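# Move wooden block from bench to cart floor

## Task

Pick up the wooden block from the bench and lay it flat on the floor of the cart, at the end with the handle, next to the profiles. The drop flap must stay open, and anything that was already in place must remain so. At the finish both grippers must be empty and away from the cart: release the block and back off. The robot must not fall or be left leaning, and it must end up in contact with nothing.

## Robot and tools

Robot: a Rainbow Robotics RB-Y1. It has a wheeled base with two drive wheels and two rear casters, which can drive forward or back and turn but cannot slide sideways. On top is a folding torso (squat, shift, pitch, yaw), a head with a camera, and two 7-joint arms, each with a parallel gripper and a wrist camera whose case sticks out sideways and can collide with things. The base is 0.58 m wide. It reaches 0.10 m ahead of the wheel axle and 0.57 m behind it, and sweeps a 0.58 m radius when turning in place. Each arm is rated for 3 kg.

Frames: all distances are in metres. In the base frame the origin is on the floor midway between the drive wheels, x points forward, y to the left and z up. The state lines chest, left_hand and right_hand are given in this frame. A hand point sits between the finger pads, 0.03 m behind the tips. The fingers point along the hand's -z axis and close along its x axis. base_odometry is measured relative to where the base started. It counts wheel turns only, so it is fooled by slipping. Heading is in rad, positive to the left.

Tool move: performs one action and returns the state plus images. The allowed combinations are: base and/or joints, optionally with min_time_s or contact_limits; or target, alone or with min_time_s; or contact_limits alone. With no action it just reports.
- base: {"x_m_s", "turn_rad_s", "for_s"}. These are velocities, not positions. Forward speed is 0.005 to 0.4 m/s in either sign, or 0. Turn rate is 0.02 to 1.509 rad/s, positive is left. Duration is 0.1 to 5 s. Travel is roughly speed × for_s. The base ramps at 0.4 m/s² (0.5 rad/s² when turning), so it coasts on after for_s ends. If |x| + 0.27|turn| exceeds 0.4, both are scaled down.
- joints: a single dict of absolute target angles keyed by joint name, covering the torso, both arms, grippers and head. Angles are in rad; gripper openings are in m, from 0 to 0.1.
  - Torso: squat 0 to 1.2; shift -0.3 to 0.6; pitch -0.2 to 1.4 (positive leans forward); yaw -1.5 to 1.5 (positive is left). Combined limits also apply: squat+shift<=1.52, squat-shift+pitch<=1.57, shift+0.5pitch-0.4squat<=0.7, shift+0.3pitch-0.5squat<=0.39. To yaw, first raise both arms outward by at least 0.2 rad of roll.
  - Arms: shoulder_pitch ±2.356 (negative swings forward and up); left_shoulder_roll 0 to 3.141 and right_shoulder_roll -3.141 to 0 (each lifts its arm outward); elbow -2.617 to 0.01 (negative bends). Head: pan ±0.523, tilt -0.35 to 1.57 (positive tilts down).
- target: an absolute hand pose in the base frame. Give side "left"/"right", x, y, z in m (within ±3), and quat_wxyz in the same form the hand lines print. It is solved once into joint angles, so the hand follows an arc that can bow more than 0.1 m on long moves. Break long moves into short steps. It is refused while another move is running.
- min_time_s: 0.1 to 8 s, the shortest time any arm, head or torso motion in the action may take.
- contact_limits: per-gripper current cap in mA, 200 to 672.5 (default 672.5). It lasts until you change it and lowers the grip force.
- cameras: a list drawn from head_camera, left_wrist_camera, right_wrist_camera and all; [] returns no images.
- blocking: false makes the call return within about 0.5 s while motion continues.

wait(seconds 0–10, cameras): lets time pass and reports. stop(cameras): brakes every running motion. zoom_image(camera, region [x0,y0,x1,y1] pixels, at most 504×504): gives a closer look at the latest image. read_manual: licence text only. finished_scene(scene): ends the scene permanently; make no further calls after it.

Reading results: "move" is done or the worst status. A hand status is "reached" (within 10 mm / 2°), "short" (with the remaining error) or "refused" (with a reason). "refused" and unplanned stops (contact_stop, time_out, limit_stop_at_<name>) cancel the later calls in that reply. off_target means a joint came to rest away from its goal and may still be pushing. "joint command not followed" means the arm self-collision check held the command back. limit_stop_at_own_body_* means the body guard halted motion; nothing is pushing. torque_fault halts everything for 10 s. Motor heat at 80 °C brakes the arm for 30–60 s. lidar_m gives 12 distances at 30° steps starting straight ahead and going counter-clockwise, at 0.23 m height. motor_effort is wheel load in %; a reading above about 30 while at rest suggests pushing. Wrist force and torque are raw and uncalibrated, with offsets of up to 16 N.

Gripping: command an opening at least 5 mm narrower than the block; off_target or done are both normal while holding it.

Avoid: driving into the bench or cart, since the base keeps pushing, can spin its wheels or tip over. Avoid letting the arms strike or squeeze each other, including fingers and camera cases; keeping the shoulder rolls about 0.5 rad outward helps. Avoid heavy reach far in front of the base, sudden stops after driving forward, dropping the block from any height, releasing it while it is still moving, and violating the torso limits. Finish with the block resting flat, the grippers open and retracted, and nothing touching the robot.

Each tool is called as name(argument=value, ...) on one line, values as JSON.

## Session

move(joints={"head_pan_rad": 0.45, "head_tilt_rad": 0.6}, cameras=["head_camera"])

move(joints={"head_pan_rad": -0.3, "head_tilt_rad": 0.7}, cameras=["head_camera"])

Scene clock: 0.97 s.
Joint torques (N m): left_arm=[-1.64 -0.76 0.52 -0.61 -0.05 -0.69 -0.06] | right_arm=[-3.78 -0.54 -0.92 -1.4 -0.14 -0.55 0.1]
External joint torques (N m): left_arm=[-0.26 -0.91 0.5 -0.06 -0.06 -0.26 -0.05] | right_arm=[-0.18 0.58 -0.88 0.23 -0.2 0.05 0.09]
Motor temperatures (°C): left_arm=[30 28 31 35 34 32 37] | right_arm=[34 30 31 30 36 36 34]
Wrist force (N): left_arm=[0.1 1.5 -7.6] | right_arm=[-2.4 0.8 -4.6]
Wrist torque (N m): left_arm=[-0.34 0.16 0.07] | right_arm=[-0.05 -0.08 -0.11]
Wrist force, peak (N): left_arm=[0.1 1.6 -7.9] | right_arm=[-2.9 0.8 -5.4]
move: done
base_odometry: x=+0.000 y=+0.000 heading=+0.000
lidar_m: 0.74 1.02 1.57 4.56 1.53 1.08 1.02 1.08 1.44 3.61 1.10 0.78
base_status: not commanded
joint_positions: torso_squat_rad=+0.350 torso_shift_rad=+0.000 torso_pitch_rad=+0.000 torso_yaw_rad=+0.000 left_shoulder_pitch_rad=+0.037 left_shoulder_roll_rad=+0.004 left_shoulder_yaw_rad=-0.043 left_elbow_rad=-0.196 left_forearm_roll_rad=-0.014 left_wrist_pitch_rad=+0.002 left_hand_roll_rad=+0.027 left_gripper_m=+0.099 right_shoulder_pitch_rad=-0.040 right_shoulder_roll_rad=-0.021 right_shoulder_yaw_rad=-0.018 right_elbow_rad=-0.235 right_forearm_roll_rad=+0.049 right_wrist_pitch_rad=-0.014 right_hand_roll_rad=+0.035 right_gripper_m=+0.099 head_pan_rad=+0.450 head_tilt_rad=+0.600
joint_status: all done
wheel_motors_off: 0
motor_effort: left_wheel=-1(1) right_wheel=+1(2)
chest: x=-0.2280 y=+0.0001 z=+1.2475 quat_wxyz=(+1.000, +0.000, +0.000, +0.000) (m; base frame)
left_hand: x=-0.1598 y=+0.2200 z=+0.5653 quat_wxyz=(+0.997, +0.000, -0.079, -0.009) (m; base frame)
right_hand: x=-0.0823 y=-0.2360 z=+0.5770 quat_wxyz=(+0.989, -0.016, -0.142, +0.041) (m; base frame)
pictures: head_camera
camera_calibration:
head_camera: T_world_to_cam=[[0.436389, -0.89921, -0.0313985, 0.134486], [-0.47656, -0.201394, -0.855764, 1.19223], [0.763188, 0.388409, -0.516413, 0.849813], [0, 0, 0, 1]] pos_world=[-0.139086, 0.0309649, 1.46335]

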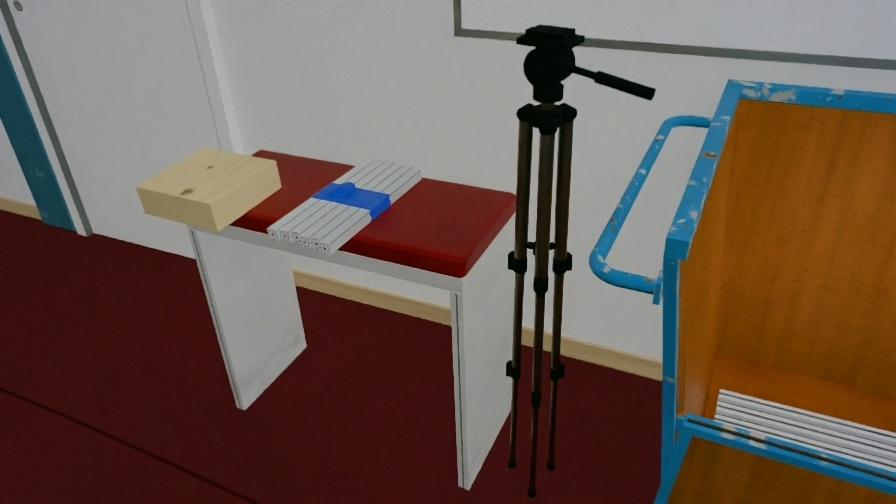

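Scene clock: 2.13 s.
Joint torques (N m): left_arm=[-1.92 -0.77 0.76 -0.46 -0.13 -0.71 -0.03] | right_arm=[-3.36 -0.19 -0.68 -1.44 -0.07 -0.5 -0.1]
External joint torques (N m): left_arm=[-0.54 -0.92 0.75 0.1 -0.13 -0.28 -0.02] | right_arm=[0.24 0.93 -0.63 0.19 -0.13 0.1 -0.11]
Motor temperatures (°C): left_arm=[30 28 31 35 34 32 37] | right_arm=[34 30 31 30 36 36 34]
Wrist force (N): left_arm=[-0.3 1.2 -7.5] | right_arm=[-2.4 1.3 -5.1]
Wrist torque (N m): left_arm=[-0.27 0.08 0.10] | right_arm=[-0.12 -0.06 -0.10]
Wrist force, peak (N): left_arm=[-0.7 1.3 -8.3] | right_arm=[-2.9 1.1 -5.3]
move: done
base_odometry: x=+0.000 y=+0.000 heading=+0.000
lidar_m: 0.75 1.03 1.56 4.58 1.52 1.08 1.02 1.07 1.44 3.61 1.10 0.79
base_status: not commanded
joint_positions: torso_squat_rad=+0.350 torso_shift_rad=+0.000 torso_pitch_rad=+0.000 torso_yaw_rad=+0.000 left_shoulder_pitch_rad=+0.037 left_shoulder_roll_rad=+0.004 left_shoulder_yaw_rad=-0.043 left_elbow_rad=-0.196 left_forearm_roll_rad=-0.014 left_wrist_pitch_rad=+0.002 left_hand_roll_rad=+0.027 left_gripper_m=+0.099 right_shoulder_pitch_rad=-0.040 right_shoulder_roll_rad=-0.021 right_shoulder_yaw_rad=-0.018 right_elbow_rad=-0.235 right_forearm_roll_rad=+0.049 right_wrist_pitch_rad=-0.014 right_hand_roll_rad=+0.035 right_gripper_m=+0.099 head_pan_rad=-0.300 head_tilt_rad=+0.700
joint_status: all done
wheel_motors_off: 0
motor_effort: left_wheel=+0(1) right_wheel=+0(2)
chest: x=-0.2280 y=+0.0001 z=+1.2475 quat_wxyz=(+1.000, +0.000, +0.000, +0.000) (m; base frame)
left_hand: x=-0.1598 y=+0.2200 z=+0.5653 quat_wxyz=(+0.997, +0.000, -0.079, -0.009) (m; base frame)
right_hand: x=-0.0823 y=-0.2360 z=+0.5770 quat_wxyz=(+0.989, -0.016, -0.142, +0.041) (m; base frame)
pictures: head_camera
camera_calibration:
head_camera: T_world_to_cam=[[-0.296625, -0.954477, -0.0314297, -0.0164684], [-0.565004, 0.201931, -0.799997, 1.09321], [0.769925, -0.219541, -0.599181, 0.971117], [0, 0, 0, 1]] pos_world=[-0.134905, -0.0232709, 1.45592]

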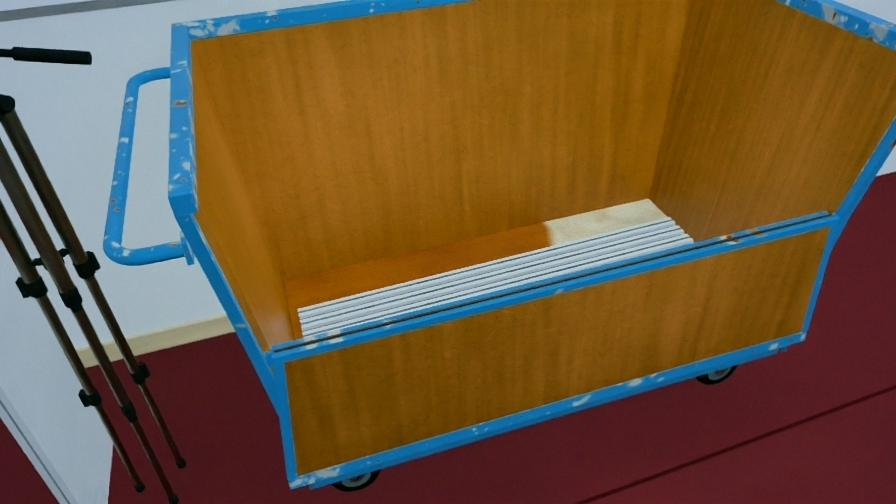

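move(base={"turn_rad_s": 0.8, "for_s": 1.9667}, joints={"torso_squat_rad": 0.0, "torso_shift_rad": 0.0, "torso_pitch_rad": 0.4, "head_pan_rad": 0, "head_tilt_rad": 0.6, "left_shoulder_pitch_rad": -0.845, "left_shoulder_roll_rad": 0.077, "left_shoulder_yaw_rad": 0.152, "left_elbow_rad": -1.048, "left_forearm_roll_rad": 0.01, "left_wrist_pitch_rad": 1.454, "left_hand_roll_rad": 1.68, "left_gripper_m": 0, "right_shoulder_pitch_rad": -0.845, "right_shoulder_roll_rad": -0.077, "right_shoulder_yaw_rad": -0.152, "right_elbow_rad": -1.048, "right_forearm_roll_rad": -0.01, "right_wrist_pitch_rad": 1.454, "right_hand_roll_rad": -1.68, "right_gripper_m": 0}, min_time_s=2.5, cameras=[])

move(base={"x_m_s": 0.4, "for_s": 2.9667}, cameras=[])

move(base={"turn_rad_s": -0.8, "for_s": 1.9667}, cameras=["head_camera"])

move(base={"x_m_s": 0.3, "for_s": 1.3}, cameras=["head_camera", "left_wrist_camera", "right_wrist_camera"])

Scene clock: 15.53 s.
Joint torques (N m): left_arm=[-14.95 1.63 1.58 -8.34 0.29 -0.03 0.03] | right_arm=[-15.87 -4.16 -1.8 -8.6 -0.08 0.2 -0.04]
External joint torques (N m): left_arm=[1.38 -1.34 1.52 0.26 0.22 0.02 0.03] | right_arm=[-0.05 -0.99 -1.86 -0.52 -0.28 0.2 -0.04]
Motor temperatures (°C): left_arm=[30 28 31 35 34 32 37] | right_arm=[34 30 31 30 36 36 34]
Wrist force (N): left_arm=[0.8 0.7 -7.6] | right_arm=[-1.4 0.8 -5.2]
Wrist torque (N m): left_arm=[-0.24 0.18 0.08] | right_arm=[-0.04 -0.03 -0.07]
Wrist force, peak (N): left_arm=[-0.1 1.5 -8.6] | right_arm=[-2.9 1.1 -5.5]
move: done
base_odometry: x=+0.000 y=+0.000 heading=+1.573
lidar_m: 4.38 1.50 1.07 1.02 1.05 1.44 3.73 1.09 0.80 0.76 1.03 1.57
base_status: done (sent for 1.97 of 1.97 s)
joint_positions: torso_squat_rad=+0.000 torso_shift_rad=+0.000 torso_pitch_rad=+0.400 torso_yaw_rad=+0.000 left_shoulder_pitch_rad=-0.845 left_shoulder_roll_rad=+0.077 left_shoulder_yaw_rad=+0.152 left_elbow_rad=-1.048 left_forearm_roll_rad=+0.010 left_wrist_pitch_rad=+1.454 left_hand_roll_rad=+1.680 left_gripper_m=+0.000 right_shoulder_pitch_rad=-0.845 right_shoulder_roll_rad=-0.077 right_shoulder_yaw_rad=-0.152 right_elbow_rad=-1.048 right_forearm_roll_rad=-0.010 right_wrist_pitch_rad=+1.454 right_hand_roll_rad=-1.680 right_gripper_m=+0.000 head_pan_rad=+0.000 head_tilt_rad=+0.600
joint_status: all done
wheel_motors_off: 0
motor_effort: left_wheel=+0(32) right_wheel=+18(51)
chest: x=-0.1075 y=+0.0001 z=+1.2655 quat_wxyz=(+0.980, +0.000, +0.199, +0.000) (m; base frame)
left_hand: x=+0.3101 y=+0.1804 z=+0.8070 quat_wxyz=(+0.708, +0.000, -0.001, +0.707) (m; base frame)
right_hand: x=+0.3099 y=-0.1801 z=+0.8069 quat_wxyz=(+0.708, +0.000, -0.001, -0.707) (m; base frame)
pictures: none
No camera images: "cameras" was empty.

Scene clock: 19.87 s.
Joint torques (N m): left_arm=[-14.84 1.76 1.24 -8.32 0.23 -0.08 0.08] | right_arm=[-16.11 -3.72 -1.65 -8.67 -0.08 0.15 -0.01]
External joint torques (N m): left_arm=[1.49 -1.21 1.18 0.28 0.17 -0.04 0.08] | right_arm=[-0.29 -0.55 -1.71 -0.58 -0.27 0.15 -0.01]
Motor temperatures (°C): left_arm=[31 28 31 36 34 32 37] | right_arm=[34 30 31 30 36 36 34]
Wrist force (N): left_arm=[0.9 1.8 -8.6] | right_arm=[-1.0 0.7 -5.2]
Wrist torque (N m): left_arm=[-0.37 0.17 0.12] | right_arm=[-0.03 -0.01 -0.09]
Wrist force, peak (N): left_arm=[0.9 1.8 -8.6] | right_arm=[-1.3 0.6 -5.7]
move: done
base_odometry: x=-0.003 y=+1.187 heading=+1.574
lidar_m: 4.41 1.53 1.09 1.05 1.08 1.48 3.86 1.34 1.11 0.91 1.54 2.05
base_status: done (sent for 2.97 of 2.97 s)
joint_positions: torso_squat_rad=+0.000 torso_shift_rad=+0.000 torso_pitch_rad=+0.400 torso_yaw_rad=+0.000 left_shoulder_pitch_rad=-0.845 left_shoulder_roll_rad=+0.077 left_shoulder_yaw_rad=+0.152 left_elbow_rad=-1.048 left_forearm_roll_rad=+0.010 left_wrist_pitch_rad=+1.454 left_hand_roll_rad=+1.680 left_gripper_m=+0.000 right_shoulder_pitch_rad=-0.845 right_shoulder_roll_rad=-0.077 right_shoulder_yaw_rad=-0.152 right_elbow_rad=-1.048 right_forearm_roll_rad=-0.010 right_wrist_pitch_rad=+1.454 right_hand_roll_rad=-1.680 right_gripper_m=+0.000 head_pan_rad=+0.000 head_tilt_rad=+0.600
joint_status: not commanded
wheel_motors_off: 0
motor_effort: left_wheel=+13(40) right_wheel=-11(46)
chest: x=-0.1075 y=+0.0001 z=+1.2655 quat_wxyz=(+0.980, +0.000, +0.199, +0.000) (m; base frame)
left_hand: x=+0.3101 y=+0.1804 z=+0.8069 quat_wxyz=(+0.708, +0.000, -0.001, +0.707) (m; base frame)
right_hand: x=+0.3099 y=-0.1801 z=+0.8068 quat_wxyz=(+0.708, +0.000, +0.000, -0.707) (m; base frame)
pictures: none
No camera images: "cameras" was empty.

Scene clock: 23.80 s.
Joint torques (N m): left_arm=[-15.24 1.7 1.16 -8.28 0.2 -0.12 -0.02] | right_arm=[-15.96 -4.08 -1.9 -8.61 -0.19 0.11 -0.18]
External joint torques (N m): left_arm=[1.09 -1.26 1.1 0.32 0.14 -0.08 -0.02] | right_arm=[-0.14 -0.9 -1.97 -0.52 -0.38 0.1 -0.18]
Motor temperatures (°C): left_arm=[31 28 31 36 34 32 37] | right_arm=[34 30 31 30 36 36 34]
Wrist force (N): left_arm=[0.5 1.7 -7.6] | right_arm=[-1.1 1.0 -5.3]
Wrist torque (N m): left_arm=[-0.33 0.13 0.09] | right_arm=[-0.05 -0.03 -0.11]
Wrist force, peak (N): left_arm=[0.9 1.1 -8.6] | right_arm=[-1.3 1.1 -5.7]
move: done
base_odometry: x=-0.003 y=+1.187 heading=+0.001
lidar_m: 0.90 1.54 2.07 4.41 1.54 1.09 1.05 1.10 1.47 3.67 1.33 1.09
base_status: done (sent for 1.97 of 1.97 s)
joint_positions: torso_squat_rad=+0.000 torso_shift_rad=+0.000 torso_pitch_rad=+0.400 torso_yaw_rad=+0.000 left_shoulder_pitch_rad=-0.845 left_shoulder_roll_rad=+0.077 left_shoulder_yaw_rad=+0.152 left_elbow_rad=-1.048 left_forearm_roll_rad=+0.010 left_wrist_pitch_rad=+1.454 left_hand_roll_rad=+1.680 left_gripper_m=+0.000 right_shoulder_pitch_rad=-0.845 right_shoulder_roll_rad=-0.077 right_shoulder_yaw_rad=-0.152 right_elbow_rad=-1.048 right_forearm_roll_rad=-0.010 right_wrist_pitch_rad=+1.454 right_hand_roll_rad=-1.680 right_gripper_m=+0.000 head_pan_rad=+0.000 head_tilt_rad=+0.600
joint_status: not commanded
wheel_motors_off: 0
motor_effort: left_wheel=+20(39) right_wheel=-1(43)
chest: x=-0.1075 y=+0.0001 z=+1.2655 quat_wxyz=(+0.980, +0.000, +0.199, +0.000) (m; base frame)
left_hand: x=+0.3100 y=+0.1804 z=+0.8069 quat_wxyz=(+0.708, +0.000, -0.001, +0.707) (m; base frame)
right_hand: x=+0.3099 y=-0.1801 z=+0.8068 quat_wxyz=(+0.708, +0.000, +0.000, -0.707) (m; base frame)
pictures: head_camera
camera_calibration:
head_camera: T_world_to_cam=[[-0.0106246, -0.999502, -0.0297278, 0.0418613], [-0.809164, 0.0260604, -0.587005, 0.890096], [0.587487, 0.0178179, -0.809037, 1.11657], [0, 0, 0, 1]] pos_world=[0.0647053, -0.00125082, 1.42708]

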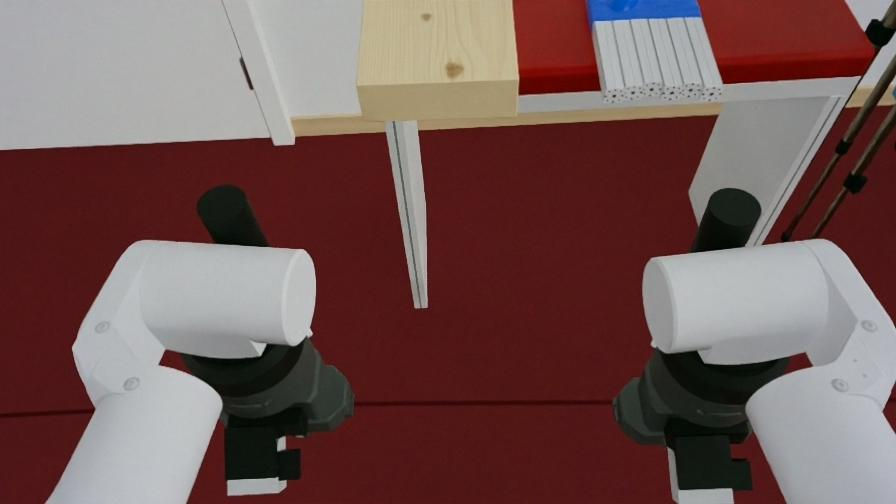

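Scene clock: 26.23 s.
Joint torques (N m): left_arm=[-14.87 1.77 1.69 -8.26 0.29 -0.08 0.01] | right_arm=[-15.99 -3.78 -1.91 -8.32 -0.02 0 0.02]
External joint torques (N m): left_arm=[1.45 -1.19 1.63 0.33 0.22 -0.04 0.01] | right_arm=[-0.17 -0.6 -1.98 -0.23 -0.21 0 0.02]
Motor temperatures (°C): left_arm=[31 28 31 36 34 32 37] | right_arm=[34 30 31 30 36 36 34]
Wrist force (N): left_arm=[1.5 1.3 -7.5] | right_arm=[-0.7 1.1 -5.1]
Wrist torque (N m): left_arm=[-0.31 0.28 0.07] | right_arm=[-0.08 0.06 -0.10]
Wrist force, peak (N): left_arm=[0.6 1.8 -8.4] | right_arm=[-1.2 1.3 -5.8]
move: done
base_odometry: x=+0.387 y=+1.187 heading=+0.001
lidar_m: 0.51 0.53 1.53 3.91 2.11 1.50 1.43 1.50 2.00 1.52 0.78 0.83
base_status: done (sent for 1.3 of 1.3 s)
joint_positions: torso_squat_rad=+0.000 torso_shift_rad=+0.000 torso_pitch_rad=+0.400 torso_yaw_rad=+0.000 left_shoulder_pitch_rad=-0.845 left_shoulder_roll_rad=+0.077 left_shoulder_yaw_rad=+0.152 left_elbow_rad=-1.048 left_forearm_roll_rad=+0.010 left_wrist_pitch_rad=+1.454 left_hand_roll_rad=+1.680 left_gripper_m=+0.000 right_shoulder_pitch_rad=-0.845 right_shoulder_roll_rad=-0.077 right_shoulder_yaw_rad=-0.152 right_elbow_rad=-1.048 right_forearm_roll_rad=-0.010 right_wrist_pitch_rad=+1.454 right_hand_roll_rad=-1.680 right_gripper_m=+0.000 head_pan_rad=+0.000 head_tilt_rad=+0.600
joint_status: not commanded
wheel_motors_off: 0
motor_effort: left_wheel=-5(45) right_wheel=+5(39)
chest: x=-0.1075 y=+0.0001 z=+1.2655 quat_wxyz=(+0.980, +0.000, +0.199, +0.000) (m; base frame)
left_hand: x=+0.3101 y=+0.1804 z=+0.8069 quat_wxyz=(+0.708, +0.000, -0.001, +0.707) (m; base frame)
right_hand: x=+0.3099 y=-0.1801 z=+0.8068 quat_wxyz=(+0.708, +0.000, +0.000, -0.707) (m; base frame)
pictures: head_camera, left_wrist_camera, right_wrist_camera
camera_calibration:
head_camera: T_world_to_cam=[[-0.0106246, -0.999502, -0.0297278, 0.0418613], [-0.809164, 0.0260604, -0.587005, 0.890096], [0.587487, 0.0178179, -0.809037, 1.11657], [0, 0, 0, 1]] pos_world=[0.0647053, -0.00125082, 1.42708]
left_wrist_camera: T_world_to_cam=[[-0.0255166, 0.999645, -0.00768172, -0.166863], [0.887633, 0.0261908, 0.459807, -0.621945], [0.459845, 0.00491414, -0.887986, 0.645567], [0, 0, 0, 1]] pos_world=[0.250941, 0.179921, 0.857947]
right_wrist_camera: T_world_to_cam=[[-0.0305593, 0.999157, -0.0274095, 0.21029], [0.861141, 0.0402401, 0.50677, -0.641344], [0.507446, -0.00811689, -0.861645, 0.608655], [0, 0, 0, 1]] pos_world=[0.249855, -0.179364, 0.855223]

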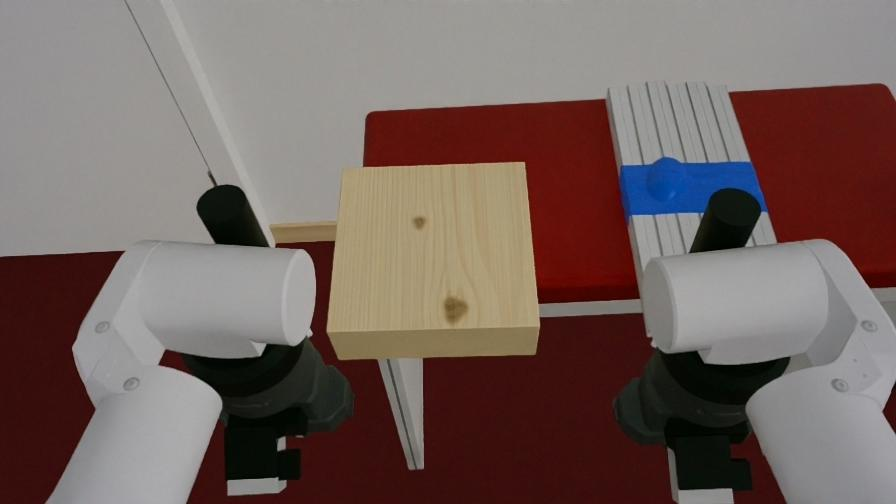

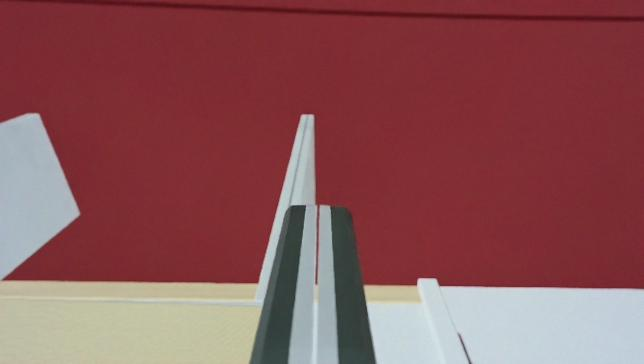

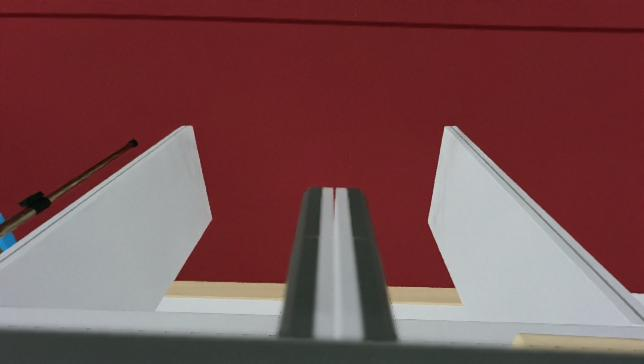

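move(base={"turn_rad_s": -0.15, "for_s": 1.0}, cameras=[])

move(base={"x_m_s": -0.2, "for_s": 0.85}, cameras=[])

move(base={"turn_rad_s": 0.17, "for_s": 1.0}, cameras=[])

move(base={"x_m_s": 0.25, "for_s": 1.5333}, cameras=["head_camera", "left_wrist_camera", "right_wrist_camera"])

Scene clock: 35.90 s.
Joint torques (N m): left_arm=[-14.95 1.95 1.33 -8.04 0.26 -0.09 0.1] | right_arm=[-16.07 -3.56 -1.8 -8.6 0.01 0.08 0.07]
External joint torques (N m): left_arm=[1.38 -1.01 1.27 0.55 0.19 -0.05 0.1] | right_arm=[-0.25 -0.39 -1.87 -0.51 -0.19 0.08 0.07]
Motor temperatures (°C): left_arm=[31 28 31 36 34 32 37] | right_arm=[34 30 31 30 36 36 34]
Wrist force (N): left_arm=[0.9 0.8 -7.7] | right_arm=[-1.0 0.7 -4.7]
Wrist torque (N m): left_arm=[-0.23 0.22 0.07] | right_arm=[-0.03 -0.01 -0.09]
Wrist force, peak (N): left_arm=[0.6 1.4 -8.7] | right_arm=[-2.0 0.8 -5.8]
move: done
base_odometry: x=+0.387 y=+1.187 heading=-0.149
lidar_m: 1.11 0.51 1.35 2.66 2.57 1.61 1.44 1.47 1.78 3.40 1.14 0.79
base_status: done (sent for 1 of 1 s)
joint_positions: torso_squat_rad=+0.000 torso_shift_rad=+0.000 torso_pitch_rad=+0.400 torso_yaw_rad=+0.000 left_shoulder_pitch_rad=-0.845 left_shoulder_roll_rad=+0.077 left_shoulder_yaw_rad=+0.152 left_elbow_rad=-1.048 left_forearm_roll_rad=+0.010 left_wrist_pitch_rad=+1.454 left_hand_roll_rad=+1.680 left_gripper_m=+0.000 right_shoulder_pitch_rad=-0.845 right_shoulder_roll_rad=-0.077 right_shoulder_yaw_rad=-0.152 right_elbow_rad=-1.048 right_forearm_roll_rad=-0.010 right_wrist_pitch_rad=+1.454 right_hand_roll_rad=-1.680 right_gripper_m=+0.000 head_pan_rad=+0.000 head_tilt_rad=+0.600
joint_status: not commanded
wheel_motors_off: 0
motor_effort: left_wheel=-2(43) right_wheel=-16(45)
chest: x=-0.1075 y=+0.0001 z=+1.2655 quat_wxyz=(+0.980, +0.000, +0.199, +0.000) (m; base frame)
left_hand: x=+0.3100 y=+0.1804 z=+0.8069 quat_wxyz=(+0.708, +0.000, -0.001, +0.707) (m; base frame)
right_hand: x=+0.3099 y=-0.1801 z=+0.8068 quat_wxyz=(+0.708, +0.000, +0.000, -0.707) (m; base frame)
pictures: none
No camera images: "cameras" was empty.

Scene clock: 37.83 s.
Joint torques (N m): left_arm=[-15.39 1.86 1.17 -8.2 0.24 -0.01 0.14] | right_arm=[-16.15 -3.78 -1.9 -8.62 0.01 0.09 -0.07]
External joint torques (N m): left_arm=[0.94 -1.1 1.11 0.4 0.18 0.03 0.14] | right_arm=[-0.32 -0.6 -1.96 -0.54 -0.19 0.08 -0.07]
Motor temperatures (°C): left_arm=[31 28 31 36 34 32 37] | right_arm=[34 30 31 30 36 36 34]
Wrist force (N): left_arm=[0.8 1.4 -8.2] | right_arm=[-1.1 0.6 -5.6]
Wrist torque (N m): left_arm=[-0.33 0.17 0.10] | right_arm=[-0.02 -0.03 -0.06]
Wrist force, peak (N): left_arm=[0.4 1.6 -8.3] | right_arm=[-0.8 1.5 -5.8]
move: done
base_odometry: x=+0.216 y=+1.213 heading=-0.150
lidar_m: 0.83 0.68 1.55 3.03 2.25 1.41 1.28 1.28 1.56 3.00 1.23 0.94
base_status: done (sent for 0.87 of 0.87 s)
joint_positions: torso_squat_rad=+0.000 torso_shift_rad=+0.000 torso_pitch_rad=+0.400 torso_yaw_rad=+0.000 left_shoulder_pitch_rad=-0.845 left_shoulder_roll_rad=+0.077 left_shoulder_yaw_rad=+0.152 left_elbow_rad=-1.048 left_forearm_roll_rad=+0.010 left_wrist_pitch_rad=+1.454 left_hand_roll_rad=+1.680 left_gripper_m=+0.000 right_shoulder_pitch_rad=-0.845 right_shoulder_roll_rad=-0.077 right_shoulder_yaw_rad=-0.152 right_elbow_rad=-1.048 right_forearm_roll_rad=-0.010 right_wrist_pitch_rad=+1.454 right_hand_roll_rad=-1.680 right_gripper_m=+0.000 head_pan_rad=+0.000 head_tilt_rad=+0.600
joint_status: not commanded
wheel_motors_off: 0
motor_effort: left_wheel=-13(32) right_wheel=+12(43)
chest: x=-0.1075 y=+0.0001 z=+1.2655 quat_wxyz=(+0.980, +0.000, +0.199, +0.000) (m; base frame)
left_hand: x=+0.3100 y=+0.1805 z=+0.8069 quat_wxyz=(+0.708, +0.000, -0.001, +0.707) (m; base frame)
right_hand: x=+0.3098 y=-0.1801 z=+0.8068 quat_wxyz=(+0.708, +0.000, -0.001, -0.707) (m; base frame)
pictures: none
No camera images: "cameras" was empty.

Scene clock: 39.53 s.
Joint torques (N m): left_arm=[-15.34 1.94 1.53 -8.18 0.21 -0.15 0.18] | right_arm=[-16.2 -3.46 -1.69 -8.64 -0.04 0.16 0.02]
External joint torques (N m): left_arm=[0.98 -1.03 1.47 0.42 0.15 -0.11 0.18] | right_arm=[-0.37 -0.29 -1.75 -0.55 -0.23 0.16 0.02]
Motor temperatures (°C): left_arm=[31 28 31 36 34 32 37] | right_arm=[34 30 31 30 36 36 34]
Wrist force (N): left_arm=[1.1 1.2 -7.7] | right_arm=[-1.1 0.3 -5.3]
Wrist torque (N m): left_arm=[-0.30 0.23 0.08] | right_arm=[0.00 0.00 -0.10]
Wrist force, peak (N): left_arm=[1.1 1.5 -8.4] | right_arm=[-1.2 1.1 -5.7]
move: done
base_odometry: x=+0.216 y=+1.213 heading=+0.019
lidar_m: 0.68 1.31 1.79 4.39 1.83 1.33 1.26 1.33 1.81 2.11 1.24 0.94
base_status: done (sent for 1 of 1 s)
joint_positions: torso_squat_rad=+0.000 torso_shift_rad=+0.000 torso_pitch_rad=+0.400 torso_yaw_rad=+0.000 left_shoulder_pitch_rad=-0.845 left_shoulder_roll_rad=+0.077 left_shoulder_yaw_rad=+0.152 left_elbow_rad=-1.048 left_forearm_roll_rad=+0.010 left_wrist_pitch_rad=+1.454 left_hand_roll_rad=+1.680 left_gripper_m=+0.000 right_shoulder_pitch_rad=-0.845 right_shoulder_roll_rad=-0.077 right_shoulder_yaw_rad=-0.152 right_elbow_rad=-1.048 right_forearm_roll_rad=-0.010 right_wrist_pitch_rad=+1.454 right_hand_roll_rad=-1.680 right_gripper_m=+0.000 head_pan_rad=+0.000 head_tilt_rad=+0.600
joint_status: not commanded
wheel_motors_off: 0
motor_effort: left_wheel=-3(31) right_wheel=+21(39)
chest: x=-0.1075 y=+0.0001 z=+1.2655 quat_wxyz=(+0.980, +0.000, +0.199, +0.000) (m; base frame)
left_hand: x=+0.3100 y=+0.1804 z=+0.8069 quat_wxyz=(+0.708, +0.000, -0.001, +0.707) (m; base frame)
right_hand: x=+0.3098 y=-0.1801 z=+0.8068 quat_wxyz=(+0.708, +0.000, -0.001, -0.707) (m; base frame)
pictures: none
No camera images: "cameras" was empty.

Scene clock: 42.03 s.
Joint torques (N m): left_arm=[-14.97 1.83 1.35 -8.32 0.23 -0.08 0.13] | right_arm=[-16.03 -3.76 -1.44 -8.67 -0.08 0.03 -0.04]
External joint torques (N m): left_arm=[1.36 -1.13 1.29 0.28 0.16 -0.04 0.13] | right_arm=[-0.21 -0.58 -1.51 -0.59 -0.27 0.03 -0.04]
Motor temperatures (°C): left_arm=[31 28 31 36 34 32 37] | right_arm=[34 30 31 30 36 36 34]
Wrist force (N): left_arm=[0.3 1.3 -7.8] | right_arm=[-1.2 1.1 -5.0]
Wrist torque (N m): left_arm=[-0.33 0.15 0.07] | right_arm=[-0.10 -0.04 -0.06]
Wrist force, peak (N): left_arm=[0.8 1.2 -8.8] | right_arm=[-0.9 0.6 -5.7]
move: done
base_odometry: x=+0.599 y=+1.220 heading=+0.020
lidar_m: 0.30 0.29 1.26 3.43 2.39 1.73 1.65 1.73 2.34 1.17 0.70 0.95
base_status: done (sent for 1.53 of 1.53 s)
joint_positions: torso_squat_rad=+0.000 torso_shift_rad=+0.000 torso_pitch_rad=+0.400 torso_yaw_rad=+0.000 left_shoulder_pitch_rad=-0.845 left_shoulder_roll_rad=+0.077 left_shoulder_yaw_rad=+0.152 left_elbow_rad=-1.048 left_forearm_roll_rad=+0.010 left_wrist_pitch_rad=+1.454 left_hand_roll_rad=+1.680 left_gripper_m=+0.000 right_shoulder_pitch_rad=-0.845 right_shoulder_roll_rad=-0.077 right_shoulder_yaw_rad=-0.152 right_elbow_rad=-1.048 right_forearm_roll_rad=-0.010 right_wrist_pitch_rad=+1.454 right_hand_roll_rad=-1.680 right_gripper_m=+0.000 head_pan_rad=+0.000 head_tilt_rad=+0.600
joint_status: not commanded
wheel_motors_off: 0
motor_effort: left_wheel=+6(40) right_wheel=-6(48)
chest: x=-0.1075 y=+0.0001 z=+1.2655 quat_wxyz=(+0.980, +0.000, +0.199, +0.000) (m; base frame)
left_hand: x=+0.3101 y=+0.1804 z=+0.8069 quat_wxyz=(+0.708, +0.000, -0.001, +0.707) (m; base frame)
right_hand: x=+0.3099 y=-0.1801 z=+0.8068 quat_wxyz=(+0.708, +0.000, +0.000, -0.707) (m; base frame)
pictures: head_camera, left_wrist_camera, right_wrist_camera
camera_calibration:
head_camera: T_world_to_cam=[[-0.010628, -0.999501, -0.0297301, 0.0418649], [-0.809164, 0.0260645, -0.587005, 0.890095], [0.587487, 0.0178178, -0.809037, 1.11657], [0, 0, 0, 1]] pos_world=[0.0647053, -0.00125081, 1.42708]
left_wrist_camera: T_world_to_cam=[[-0.0255179, 0.999645, -0.00767947, -0.166766], [0.887673, 0.0261914, 0.459728, -0.621839], [0.459766, 0.00491445, -0.888026, 0.645533], [0, 0, 0, 1]] pos_world=[0.250941, 0.179821, 0.857847]
right_wrist_camera: T_world_to_cam=[[-0.03056, 0.999157, -0.0274099, 0.21029], [0.861141, 0.0402409, 0.50677, -0.641344], [0.507446, -0.00811689, -0.861645, 0.608655], [0, 0, 0, 1]] pos_world=[0.249855, -0.179364, 0.855223]

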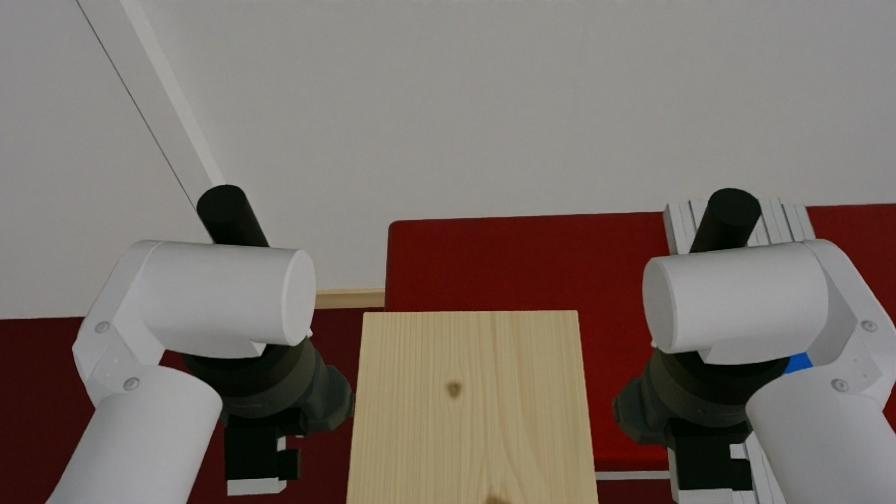

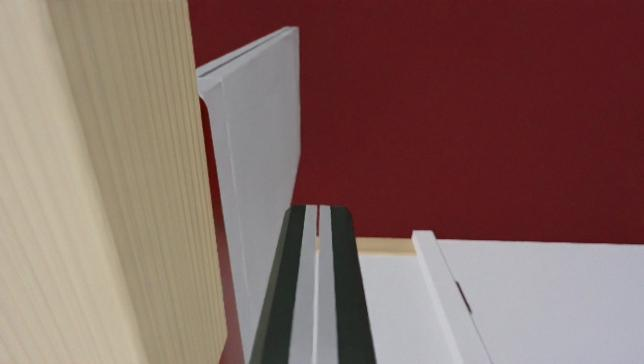

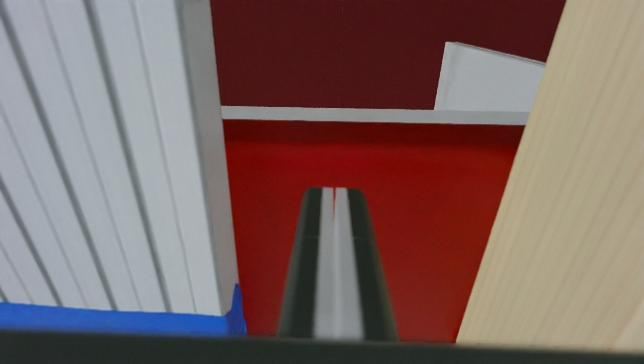

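move(base={"x_m_s": 0.05, "for_s": 0.3667}, joints={"torso_squat_rad": 0.2, "torso_yaw_rad": 0.026}, cameras=[])

move(joints={"left_shoulder_pitch_rad": -0.8905, "left_shoulder_roll_rad": 0.0055, "left_shoulder_yaw_rad": 0.118, "left_elbow_rad": -0.993, "left_forearm_roll_rad": -0.04, "left_wrist_pitch_rad": 1.433, "left_hand_roll_rad": 1.7625, "right_shoulder_pitch_rad": -0.8905, "right_shoulder_roll_rad": -0.0055, "right_shoulder_yaw_rad": -0.118, "right_elbow_rad": -0.993, "right_forearm_roll_rad": 0.04, "right_wrist_pitch_rad": 1.433, "right_hand_roll_rad": -1.7625}, min_time_s=1.2)

Scene clock: 50.00 s.
Joint torques (N m): left_arm=[-14.94 2.05 1.44 -8.17 0.28 -0.22 -0.01] | right_arm=[-16.11 -3.61 -1.64 -8.59 -0.16 0.11 -0.02]
External joint torques (N m): left_arm=[1.3 -1.17 1.3 0.42 0.24 -0.18 -0.01] | right_arm=[-0.21 -0.69 -1.78 -0.5 -0.33 0.11 -0.02]
Motor temperatures (°C): left_arm=[31 28 31 36 34 32 37] | right_arm=[34 30 31 31 36 36 34]
Wrist force (N): left_arm=[1.1 1.6 -8.5] | right_arm=[-1.0 1.1 -4.6]
Wrist torque (N m): left_arm=[-0.31 0.26 0.08] | right_arm=[-0.10 -0.04 -0.08]
Wrist force, peak (N): left_arm=[1.2 1.7 -8.6] | right_arm=[-1.3 1.2 -5.7]
move: done
base_odometry: x=+0.617 y=+1.220 heading=+0.020
lidar_m: 0.29 0.29 1.24 3.36 2.40 1.74 1.67 1.75 2.36 1.17 0.69 0.93
base_status: done (sent for 0.37 of 0.37 s)
joint_positions: torso_squat_rad=+0.200 torso_shift_rad=+0.000 torso_pitch_rad=+0.400 torso_yaw_rad=+0.026 left_shoulder_pitch_rad=-0.845 left_shoulder_roll_rad=+0.077 left_shoulder_yaw_rad=+0.152 left_elbow_rad=-1.048 left_forearm_roll_rad=+0.010 left_wrist_pitch_rad=+1.454 left_hand_roll_rad=+1.680 left_gripper_m=+0.000 right_shoulder_pitch_rad=-0.845 right_shoulder_roll_rad=-0.077 right_shoulder_yaw_rad=-0.152 right_elbow_rad=-1.048 right_forearm_roll_rad=-0.010 right_wrist_pitch_rad=+1.454 right_hand_roll_rad=-1.680 right_gripper_m=+0.000 head_pan_rad=+0.000 head_tilt_rad=+0.600
joint_status: all done
wheel_motors_off: 0
motor_effort: left_wheel=+5(30) right_wheel=-7(22)
chest: x=-0.1075 y=+0.0001 z=+1.2516 quat_wxyz=(+0.980, +0.003, +0.199, +0.013) (m; base frame)
left_hand: x=+0.3056 y=+0.1950 z=+0.7949 quat_wxyz=(+0.699, +0.004, -0.004, +0.715) (m; base frame)
right_hand: x=+0.3140 y=-0.1655 z=+0.7912 quat_wxyz=(+0.716, +0.003, +0.003, -0.698) (m; base frame)
pictures: none
No camera images: "cameras" was empty.

Scene clock: 51.50 s.
Joint torques (N m): left_arm=[-16.29 -0.1 -0.53 -7.38 -0.2 -0.48 0.28] | right_arm=[-18.35 1.16 1.52 -7.8 0.3 -0.11 -0.19]
External joint torques (N m): left_arm=[0.4 -1.59 -0.24 1.15 -0.25 -0.44 0.28] | right_arm=[-1.97 2.41 0.97 0.24 0.13 -0.11 -0.19]
Motor temperatures (°C): left_arm=[31 28 31 36 34 32 37] | right_arm=[34 30 31 31 36 36 34]
Wrist force (N): left_arm=[0.6 1.3 -7.1] | right_arm=[-1.3 1.0 -4.8]
Wrist torque (N m): left_arm=[-0.28 0.13 0.05] | right_arm=[-0.07 -0.04 -0.07]
Wrist force, peak (N): left_arm=[1.2 1.4 -8.4] | right_arm=[-1.4 1.4 -5.6]
move: done
base_odometry: x=+0.617 y=+1.220 heading=+0.020
lidar_m: 0.29 0.28 1.23 3.37 2.39 1.74 1.67 1.75 2.37 1.16 0.69 0.93
base_status: not commanded
joint_positions: torso_squat_rad=+0.200 torso_shift_rad=+0.000 torso_pitch_rad=+0.400 torso_yaw_rad=+0.026 left_shoulder_pitch_rad=-0.890 left_shoulder_roll_rad=+0.006 left_shoulder_yaw_rad=+0.118 left_elbow_rad=-0.993 left_forearm_roll_rad=-0.040 left_wrist_pitch_rad=+1.433 left_hand_roll_rad=+1.762 left_gripper_m=+0.000 right_shoulder_pitch_rad=-0.890 right_shoulder_roll_rad=-0.006 right_shoulder_yaw_rad=-0.118 right_elbow_rad=-0.993 right_forearm_roll_rad=+0.040 right_wrist_pitch_rad=+1.433 right_hand_roll_rad=-1.762 right_gripper_m=+0.000 head_pan_rad=+0.000 head_tilt_rad=+0.600
joint_status: all done
wheel_motors_off: 0
motor_effort: left_wheel=+5(6) right_wheel=-6(8)
chest: x=-0.1075 y=+0.0001 z=+1.2516 quat_wxyz=(+0.980, +0.003, +0.199, +0.013) (m; base frame)
left_hand: x=+0.3066 y=+0.1499 z=+0.7944 quat_wxyz=(+0.699, +0.003, -0.004, +0.715) (m; base frame)
right_hand: x=+0.3129 y=-0.1208 z=+0.7915 quat_wxyz=(+0.715, +0.004, +0.003, -0.699) (m; base frame)
pictures: head_camera, left_wrist_camera, right_wrist_camera
camera_calibration:
head_camera: T_world_to_cam=[[0.0133064, -0.999119, -0.0398101, 0.0566508], [-0.809569, 0.0126028, -0.58689, 0.881687], [0.586874, 0.0400384, -0.808688, 1.10483], [0, 0, 0, 1]] pos_world=[0.0646363, 0.00125349, 1.41317]
left_wrist_camera: T_world_to_cam=[[-0.0507008, 0.998713, 0.00132339, -0.135741], [0.886519, 0.0443949, 0.460557, -0.61525], [0.459906, 0.0245238, -0.887629, 0.632925], [0, 0, 0, 1]] pos_world=[0.247463, 0.147358, 0.84534]
right_wrist_camera: T_world_to_cam=[[-0.0525945, 0.998478, -0.0166236, 0.148919], [0.859867, 0.0537456, 0.507682, -0.63728], [0.507802, 0.0124072, -0.861384, 0.596536], [0, 0, 0, 1]] pos_world=[0.252885, -0.121842, 0.839857]

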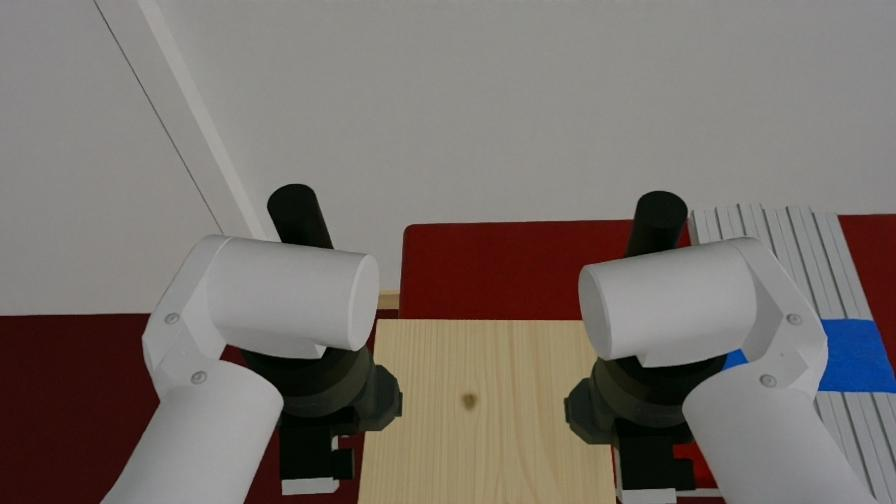

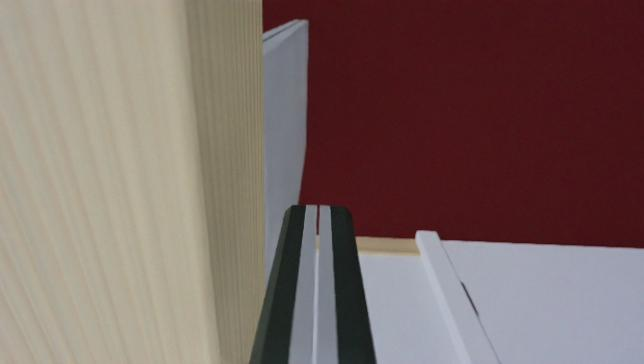

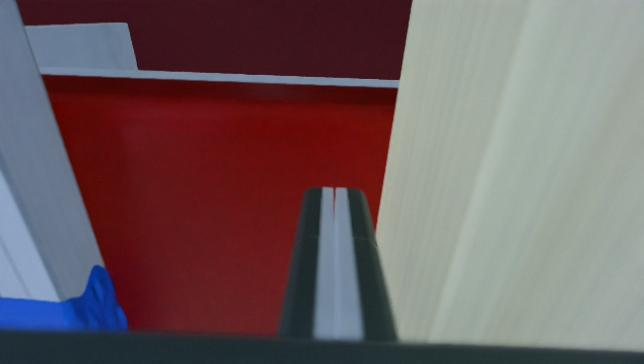

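move(joints={"left_shoulder_pitch_rad": -0.9265, "left_shoulder_roll_rad": 0.0014, "left_shoulder_yaw_rad": 0.0296, "left_elbow_rad": -0.937, "left_forearm_roll_rad": 0.0, "left_wrist_pitch_rad": 1.412, "left_hand_roll_rad": 1.85, "right_shoulder_pitch_rad": -0.9265, "right_shoulder_roll_rad": -0.0014, "right_shoulder_yaw_rad": -0.0296, "right_elbow_rad": -0.937, "right_forearm_roll_rad": 0.0, "right_wrist_pitch_rad": 1.412, "right_hand_roll_rad": -1.85}, min_time_s=2, cameras=[])

move(joints={"torso_squat_rad": 0.0}, min_time_s=1.5, cameras=[])

Scene clock: 56.00 s.
Joint torques (N m): left_arm=[-25.41 -34.93 -6.73 -10.52 15 -5.48 0.86] | right_arm=[-27.66 43.06 8.41 -10.49 -14.9 -4.54 0.2]
External joint torques (N m): left_arm=[-8.36 -36.01 -6.81 -2.05 14.96 -5.45 0.86] | right_arm=[-10.88 43.95 8.22 -2.49 -15.08 -4.54 0.2]
Motor temperatures (°C): left_arm=[31 28 31 36 34 32 37] | right_arm=[34 30 31 31 36 36 34]
Wrist force (N): left_arm=[64.0 3.5 3.3] | right_arm=[69.4 -1.4 7.9]
Wrist torque (N m): left_arm=[-0.14 -0.01 -0.53] | right_arm=[0.03 0.84 -0.77]
Wrist force, peak (N): left_arm=[65.3 3.0 2.9] | right_arm=[70.2 -1.5 7.5]
move: done
base_odometry: x=+0.617 y=+1.220 heading=+0.020
lidar_m: 0.29 0.29 1.22 3.35 2.41 1.75 1.66 1.75 2.36 1.17 0.69 0.93
base_status: not commanded
joint_positions: torso_squat_rad=+0.200 torso_shift_rad=+0.000 torso_pitch_rad=+0.399 torso_yaw_rad=+0.026 left_shoulder_pitch_rad=-0.924 left_shoulder_roll_rad=+0.010 left_shoulder_yaw_rad=+0.032 left_elbow_rad=-0.936 left_forearm_roll_rad=-0.004 left_wrist_pitch_rad=+1.413 left_hand_roll_rad=+1.850 left_gripper_m=+0.000 right_shoulder_pitch_rad=-0.924 right_shoulder_roll_rad=-0.012 right_shoulder_yaw_rad=-0.032 right_elbow_rad=-0.936 right_forearm_roll_rad=+0.004 right_wrist_pitch_rad=+1.413 right_hand_roll_rad=-1.850 right_gripper_m=+0.000 head_pan_rad=+0.000 head_tilt_rad=+0.600
joint_status: all done
wheel_motors_off: 0
motor_effort: left_wheel=+4(6) right_wheel=-8(8)
chest: x=-0.1079 y=+0.0001 z=+1.2516 quat_wxyz=(+0.980, +0.003, +0.198, +0.013) (m; base frame)
left_hand: x=+0.3077 y=+0.1304 z=+0.7936 quat_wxyz=(+0.697, +0.007, -0.007, +0.717) (m; base frame)
right_hand: x=+0.3135 y=-0.1025 z=+0.7911 quat_wxyz=(+0.713, +0.000, -0.001, -0.701) (m; base frame)
pictures: none
No camera images: "cameras" was empty.

Scene clock: 57.80 s.
Joint torques (N m): left_arm=[-31.67 -34.82 -6.48 -16.02 14.82 -5.2 0.92] | right_arm=[-29.58 41.88 8.12 -14.57 -13.44 -2.91 0.3]
External joint torques (N m): left_arm=[-14.68 -35.88 -6.55 -7.57 14.78 -5.18 0.92] | right_arm=[-12.84 42.74 7.92 -6.59 -13.63 -2.92 0.3]
Motor temperatures (°C): left_arm=[31 28 31 36 35 32 37] | right_arm=[34 31 31 31 37 36 34]
Wrist force (N): left_arm=[61.4 2.0 -20.8] | right_arm=[58.7 5.0 -17.0]
Wrist torque (N m): left_arm=[-0.35 -0.30 -0.52] | right_arm=[-0.20 0.44 -0.72]
Wrist force, peak (N): left_arm=[62.9 2.9 -20.9] | right_arm=[68.5 -1.6 6.4]
move: done
base_odometry: x=+0.617 y=+1.220 heading=+0.020
lidar_m: 0.29 0.27 1.22 3.37 2.41 1.75 1.66 1.73 2.38 1.16 0.69 0.93
base_status: not commanded
joint_positions: torso_squat_rad=+0.000 torso_shift_rad=+0.000 torso_pitch_rad=+0.401 torso_yaw_rad=+0.026 left_shoulder_pitch_rad=-0.923 left_shoulder_roll_rad=+0.010 left_shoulder_yaw_rad=+0.031 left_elbow_rad=-0.935 left_forearm_roll_rad=-0.004 left_wrist_pitch_rad=+1.413 left_hand_roll_rad=+1.850 left_gripper_m=+0.000 right_shoulder_pitch_rad=-0.923 right_shoulder_roll_rad=-0.012 right_shoulder_yaw_rad=-0.032 right_elbow_rad=-0.935 right_forearm_roll_rad=+0.003 right_wrist_pitch_rad=+1.413 right_hand_roll_rad=-1.850 right_gripper_m=+0.000 head_pan_rad=+0.000 head_tilt_rad=+0.600
joint_status: all done
wheel_motors_off: 0
motor_effort: left_wheel=+6(7) right_wheel=-5(7)
chest: x=-0.1070 y=+0.0001 z=+1.2654 quat_wxyz=(+0.980, +0.003, +0.199, +0.013) (m; base frame)
left_hand: x=+0.3067 y=+0.1308 z=+0.8057 quat_wxyz=(+0.697, +0.009, -0.006, +0.717) (m; base frame)
right_hand: x=+0.3131 y=-0.1023 z=+0.8037 quat_wxyz=(+0.713, -0.001, +0.000, -0.701) (m; base frame)
pictures: none
No camera images: "cameras" was empty.

move(base={"x_m_s": -0.3, "for_s": 1.4}, cameras=[])

move(base={"turn_rad_s": -0.6, "for_s": 2.65}, joints={"torso_yaw_rad": 0.0, "torso_shift_rad": 0.1}, min_time_s=2, cameras=[])

move(base={"x_m_s": 0.4, "for_s": 3.7}, cameras=[])

move(base={"turn_rad_s": 0.6, "for_s": 2.6333}, cameras=["head_camera", "left_wrist_camera", "right_wrist_camera"])

Scene clock: 62.90 s.
Joint torques (N m): left_arm=[-32.64 -35.02 -6.48 -16.51 14.77 -4.92 0.9] | right_arm=[-30.96 41.06 7.59 -15.38 -13.25 -2.87 0.43]
External joint torques (N m): left_arm=[-15.65 -36.08 -6.55 -8.06 14.74 -4.9 0.9] | right_arm=[-14.22 41.93 7.39 -7.41 -13.44 -2.88 0.43]
Motor temperatures (°C): left_arm=[31 29 31 36 36 33 37] | right_arm=[35 31 31 31 38 36 34]
Wrist force (N): left_arm=[61.6 2.2 -20.9] | right_arm=[58.5 4.7 -16.8]
Wrist torque (N m): left_arm=[-0.32 -0.27 -0.50] | right_arm=[-0.20 0.40 -0.74]
Wrist force, peak (N): left_arm=[62.6 3.8 -21.0] | right_arm=[59.5 5.2 -16.6]
move: done
base_odometry: x=+0.197 y=+1.212 heading=+0.021
lidar_m: 0.69 1.35 1.82 4.40 1.81 1.30 1.24 1.31 1.78 2.10 1.10 0.94
base_status: done (sent for 1.4 of 1.4 s)
joint_positions: torso_squat_rad=+0.000 torso_shift_rad=+0.000 torso_pitch_rad=+0.401 torso_yaw_rad=+0.026 left_shoulder_pitch_rad=-0.922 left_shoulder_roll_rad=+0.010 left_shoulder_yaw_rad=+0.031 left_elbow_rad=-0.935 left_forearm_roll_rad=-0.004 left_wrist_pitch_rad=+1.413 left_hand_roll_rad=+1.850 left_gripper_m=+0.000 right_shoulder_pitch_rad=-0.923 right_shoulder_roll_rad=-0.012 right_shoulder_yaw_rad=-0.032 right_elbow_rad=-0.935 right_forearm_roll_rad=+0.003 right_wrist_pitch_rad=+1.413 right_hand_roll_rad=-1.850 right_gripper_m=+0.000 head_pan_rad=+0.000 head_tilt_rad=+0.600
joint_status: not commanded
wheel_motors_off: 0
motor_effort: left_wheel=+13(47) right_wheel=-13(26)
chest: x=-0.1071 y=+0.0001 z=+1.2654 quat_wxyz=(+0.980, +0.003, +0.199, +0.013) (m; base frame)
left_hand: x=+0.3065 y=+0.1309 z=+0.8057 quat_wxyz=(+0.697, +0.009, -0.006, +0.717) (m; base frame)
right_hand: x=+0.3128 y=-0.1023 z=+0.8036 quat_wxyz=(+0.713, -0.001, +0.000, -0.701) (m; base frame)
pictures: none
No camera images: "cameras" was empty.

Scene clock: 67.13 s.
Joint torques (N m): left_arm=[-32.79 -35.14 -6.53 -16.45 14.83 -4.94 0.97] | right_arm=[-31.18 40.56 7.39 -15.06 -13.2 -2.78 0.24]
External joint torques (N m): left_arm=[-15.72 -35.94 -6.53 -7.99 14.77 -4.91 0.97] | right_arm=[-14.54 41.67 7.26 -7.1 -13.41 -2.79 0.24]
Motor temperatures (°C): left_arm=[32 29 31 36 37 33 37] | right_arm=[35 32 31 31 39 36 34]
Wrist force (N): left_arm=[62.1 2.7 -20.7] | right_arm=[59.1 4.8 -16.0]
Wrist torque (N m): left_arm=[-0.42 -0.31 -0.50] | right_arm=[-0.18 0.47 -0.72]
Wrist force, peak (N): left_arm=[62.8 2.5 -21.1] | right_arm=[59.8 4.8 -17.6]
move: done
base_odometry: x=+0.197 y=+1.212 heading=-1.578
lidar_m: 4.11 1.10 0.95 0.69 1.35 1.77 4.34 1.89 1.34 1.26 1.28 1.70
base_status: done (sent for 2.67 of 2.67 s)
joint_positions: torso_squat_rad=+0.000 torso_shift_rad=+0.100 torso_pitch_rad=+0.401 torso_yaw_rad=+0.000 left_shoulder_pitch_rad=-0.922 left_shoulder_roll_rad=+0.010 left_shoulder_yaw_rad=+0.031 left_elbow_rad=-0.935 left_forearm_roll_rad=-0.004 left_wrist_pitch_rad=+1.413 left_hand_roll_rad=+1.850 left_gripper_m=+0.000 right_shoulder_pitch_rad=-0.923 right_shoulder_roll_rad=-0.012 right_shoulder_yaw_rad=-0.032 right_elbow_rad=-0.935 right_forearm_roll_rad=+0.003 right_wrist_pitch_rad=+1.413 right_hand_roll_rad=-1.850 right_gripper_m=+0.000 head_pan_rad=+0.000 head_tilt_rad=+0.600
joint_status: all done
wheel_motors_off: 0
motor_effort: left_wheel=+19(43) right_wheel=-2(29)
chest: x=-0.0372 y=+0.0001 z=+1.2619 quat_wxyz=(+0.980, +0.000, +0.199, +0.000) (m; base frame)
left_hand: x=+0.3794 y=+0.1163 z=+0.8008 quat_wxyz=(+0.705, +0.005, -0.002, +0.709) (m; base frame)
right_hand: x=+0.3801 y=-0.1169 z=+0.8011 quat_wxyz=(+0.705, -0.005, -0.003, -0.709) (m; base frame)
pictures: none
No camera images: "cameras" was empty.

Scene clock: 72.13 s.
Joint torques (N m): left_arm=[-32.26 -35.16 -6.41 -16.6 14.8 -4.7 0.89] | right_arm=[-31.49 40.52 7.26 -15.23 -13.27 -2.76 0.37]
External joint torques (N m): left_arm=[-15.19 -35.96 -6.41 -8.14 14.74 -4.67 0.89] | right_arm=[-14.84 41.63 7.13 -7.27 -13.47 -2.78 0.37]
Motor temperatures (°C): left_arm=[32 29 31 37 38 33 37] | right_arm=[35 33 31 31 40 37 34]
Wrist force (N): left_arm=[62.3 2.5 -20.5] | right_arm=[58.9 4.6 -16.7]
Wrist torque (N m): left_arm=[-0.42 -0.28 -0.56] | right_arm=[-0.11 0.42 -0.75]
Wrist force, peak (N): left_arm=[63.0 1.4 -21.6] | right_arm=[59.6 4.3 -17.0]
move: done
base_odometry: x=+0.186 y=-0.268 heading=-1.578
lidar_m: 3.83 0.91 0.63 0.59 0.61 1.11 4.61 1.77 1.26 1.18 1.20 1.59
base_status: done (sent for 3.7 of 3.7 s)
joint_positions: torso_squat_rad=+0.000 torso_shift_rad=+0.100 torso_pitch_rad=+0.401 torso_yaw_rad=+0.000 left_shoulder_pitch_rad=-0.923 left_shoulder_roll_rad=+0.010 left_shoulder_yaw_rad=+0.031 left_elbow_rad=-0.935 left_forearm_roll_rad=-0.004 left_wrist_pitch_rad=+1.413 left_hand_roll_rad=+1.850 left_gripper_m=+0.000 right_shoulder_pitch_rad=-0.923 right_shoulder_roll_rad=-0.012 right_shoulder_yaw_rad=-0.032 right_elbow_rad=-0.935 right_forearm_roll_rad=+0.003 right_wrist_pitch_rad=+1.413 right_hand_roll_rad=-1.850 right_gripper_m=+0.000 head_pan_rad=+0.000 head_tilt_rad=+0.600
joint_status: not commanded
wheel_motors_off: 0
motor_effort: left_wheel=+0(45) right_wheel=+1(37)
chest: x=-0.0371 y=+0.0001 z=+1.2619 quat_wxyz=(+0.980, +0.000, +0.199, +0.000) (m; base frame)
left_hand: x=+0.3795 y=+0.1163 z=+0.8008 quat_wxyz=(+0.705, +0.005, -0.002, +0.709) (m; base frame)
right_hand: x=+0.3801 y=-0.1169 z=+0.8011 quat_wxyz=(+0.705, -0.005, -0.003, -0.709) (m; base frame)
pictures: none
No camera images: "cameras" was empty.

Scene clock: 76.30 s.
Joint torques (N m): left_arm=[-32.28 -35.26 -6.4 -16.7 14.66 -4.71 0.94] | right_arm=[-30.97 40.67 7.41 -15.09 -13.25 -2.73 0.32]
External joint torques (N m): left_arm=[-15.21 -36.06 -6.41 -8.24 14.6 -4.68 0.94] | right_arm=[-14.32 41.78 7.27 -7.13 -13.45 -2.74 0.32]
Motor temperatures (°C): left_arm=[32 29 31 37 39 33 37] | right_arm=[35 33 31 31 41 37 34]
Wrist force (N): left_arm=[61.8 3.0 -20.5] | right_arm=[59.5 4.7 -16.8]
Wrist torque (N m): left_arm=[-0.46 -0.33 -0.54] | right_arm=[-0.19 0.46 -0.73]
Wrist force, peak (N): left_arm=[63.2 3.6 -21.0] | right_arm=[59.7 4.1 -17.4]
move: done
base_odometry: x=+0.186 y=-0.268 heading=+0.001
lidar_m: 0.59 0.62 1.11 4.87 1.72 1.23 1.17 1.22 1.63 4.13 0.89 0.64
base_status: done (sent for 2.63 of 2.63 s)
joint_positions: torso_squat_rad=+0.000 torso_shift_rad=+0.100 torso_pitch_rad=+0.401 torso_yaw_rad=+0.000 left_shoulder_pitch_rad=-0.923 left_shoulder_roll_rad=+0.010 left_shoulder_yaw_rad=+0.031 left_elbow_rad=-0.935 left_forearm_roll_rad=-0.004 left_wrist_pitch_rad=+1.413 left_hand_roll_rad=+1.850 left_gripper_m=+0.000 right_shoulder_pitch_rad=-0.923 right_shoulder_roll_rad=-0.012 right_shoulder_yaw_rad=-0.032 right_elbow_rad=-0.935 right_forearm_roll_rad=+0.003 right_wrist_pitch_rad=+1.413 right_hand_roll_rad=-1.850 right_gripper_m=+0.000 head_pan_rad=+0.000 head_tilt_rad=+0.600
joint_status: not commanded
wheel_motors_off: 0
motor_effort: left_wheel=-3(38) right_wheel=+17(33)
chest: x=-0.0372 y=+0.0001 z=+1.2619 quat_wxyz=(+0.980, +0.000, +0.199, +0.000) (m; base frame)
left_hand: x=+0.3795 y=+0.1163 z=+0.8009 quat_wxyz=(+0.705, +0.005, -0.002, +0.709) (m; base frame)
right_hand: x=+0.3801 y=-0.1169 z=+0.8011 quat_wxyz=(+0.705, -0.005, -0.003, -0.709) (m; base frame)
pictures: head_camera, left_wrist_camera, right_wrist_camera
camera_calibration:
head_camera: T_world_to_cam=[[-0.0106502, -0.999502, -0.0297183, 0.0424864], [-0.809669, 0.0260602, -0.586308, 0.943909], [0.586791, 0.0178177, -0.809543, 1.07296], [0, 0, 0, 1]] pos_world=[0.135106, -0.00125082, 1.42329]
left_wrist_camera: T_world_to_cam=[[-0.0325015, 0.99947, 0.0019868, -0.10605], [0.88942, 0.0280159, 0.456232, -0.677085], [0.455934, 0.0165953, -0.889859, 0.610226], [0, 0, 0, 1]] pos_world=[0.320544, 0.114836, 0.852133]
right_wrist_camera: T_world_to_cam=[[-0.0224879, 0.999042, -0.0375284, 0.154177], [0.862701, 0.038361, 0.504258, -0.700256], [0.505214, -0.0210361, -0.862737, 0.568883], [0, 0, 0, 1]] pos_world=[0.320171, -0.1152, 0.849693]

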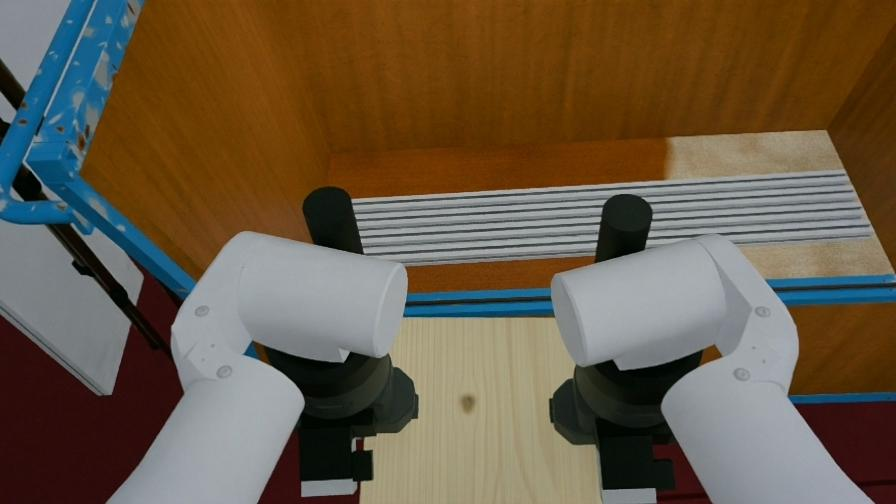

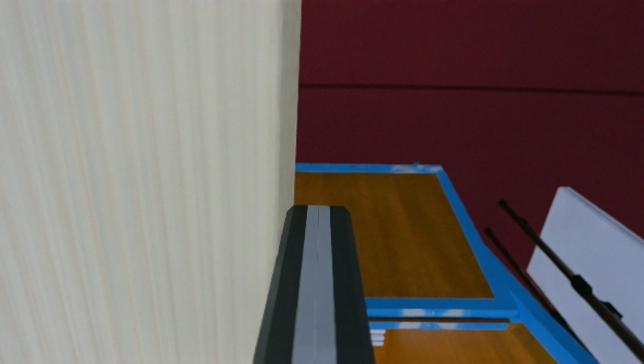

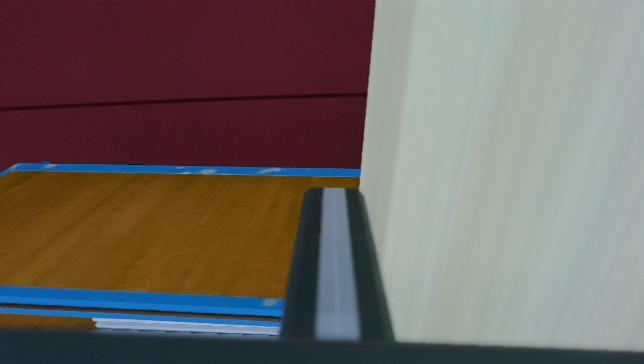

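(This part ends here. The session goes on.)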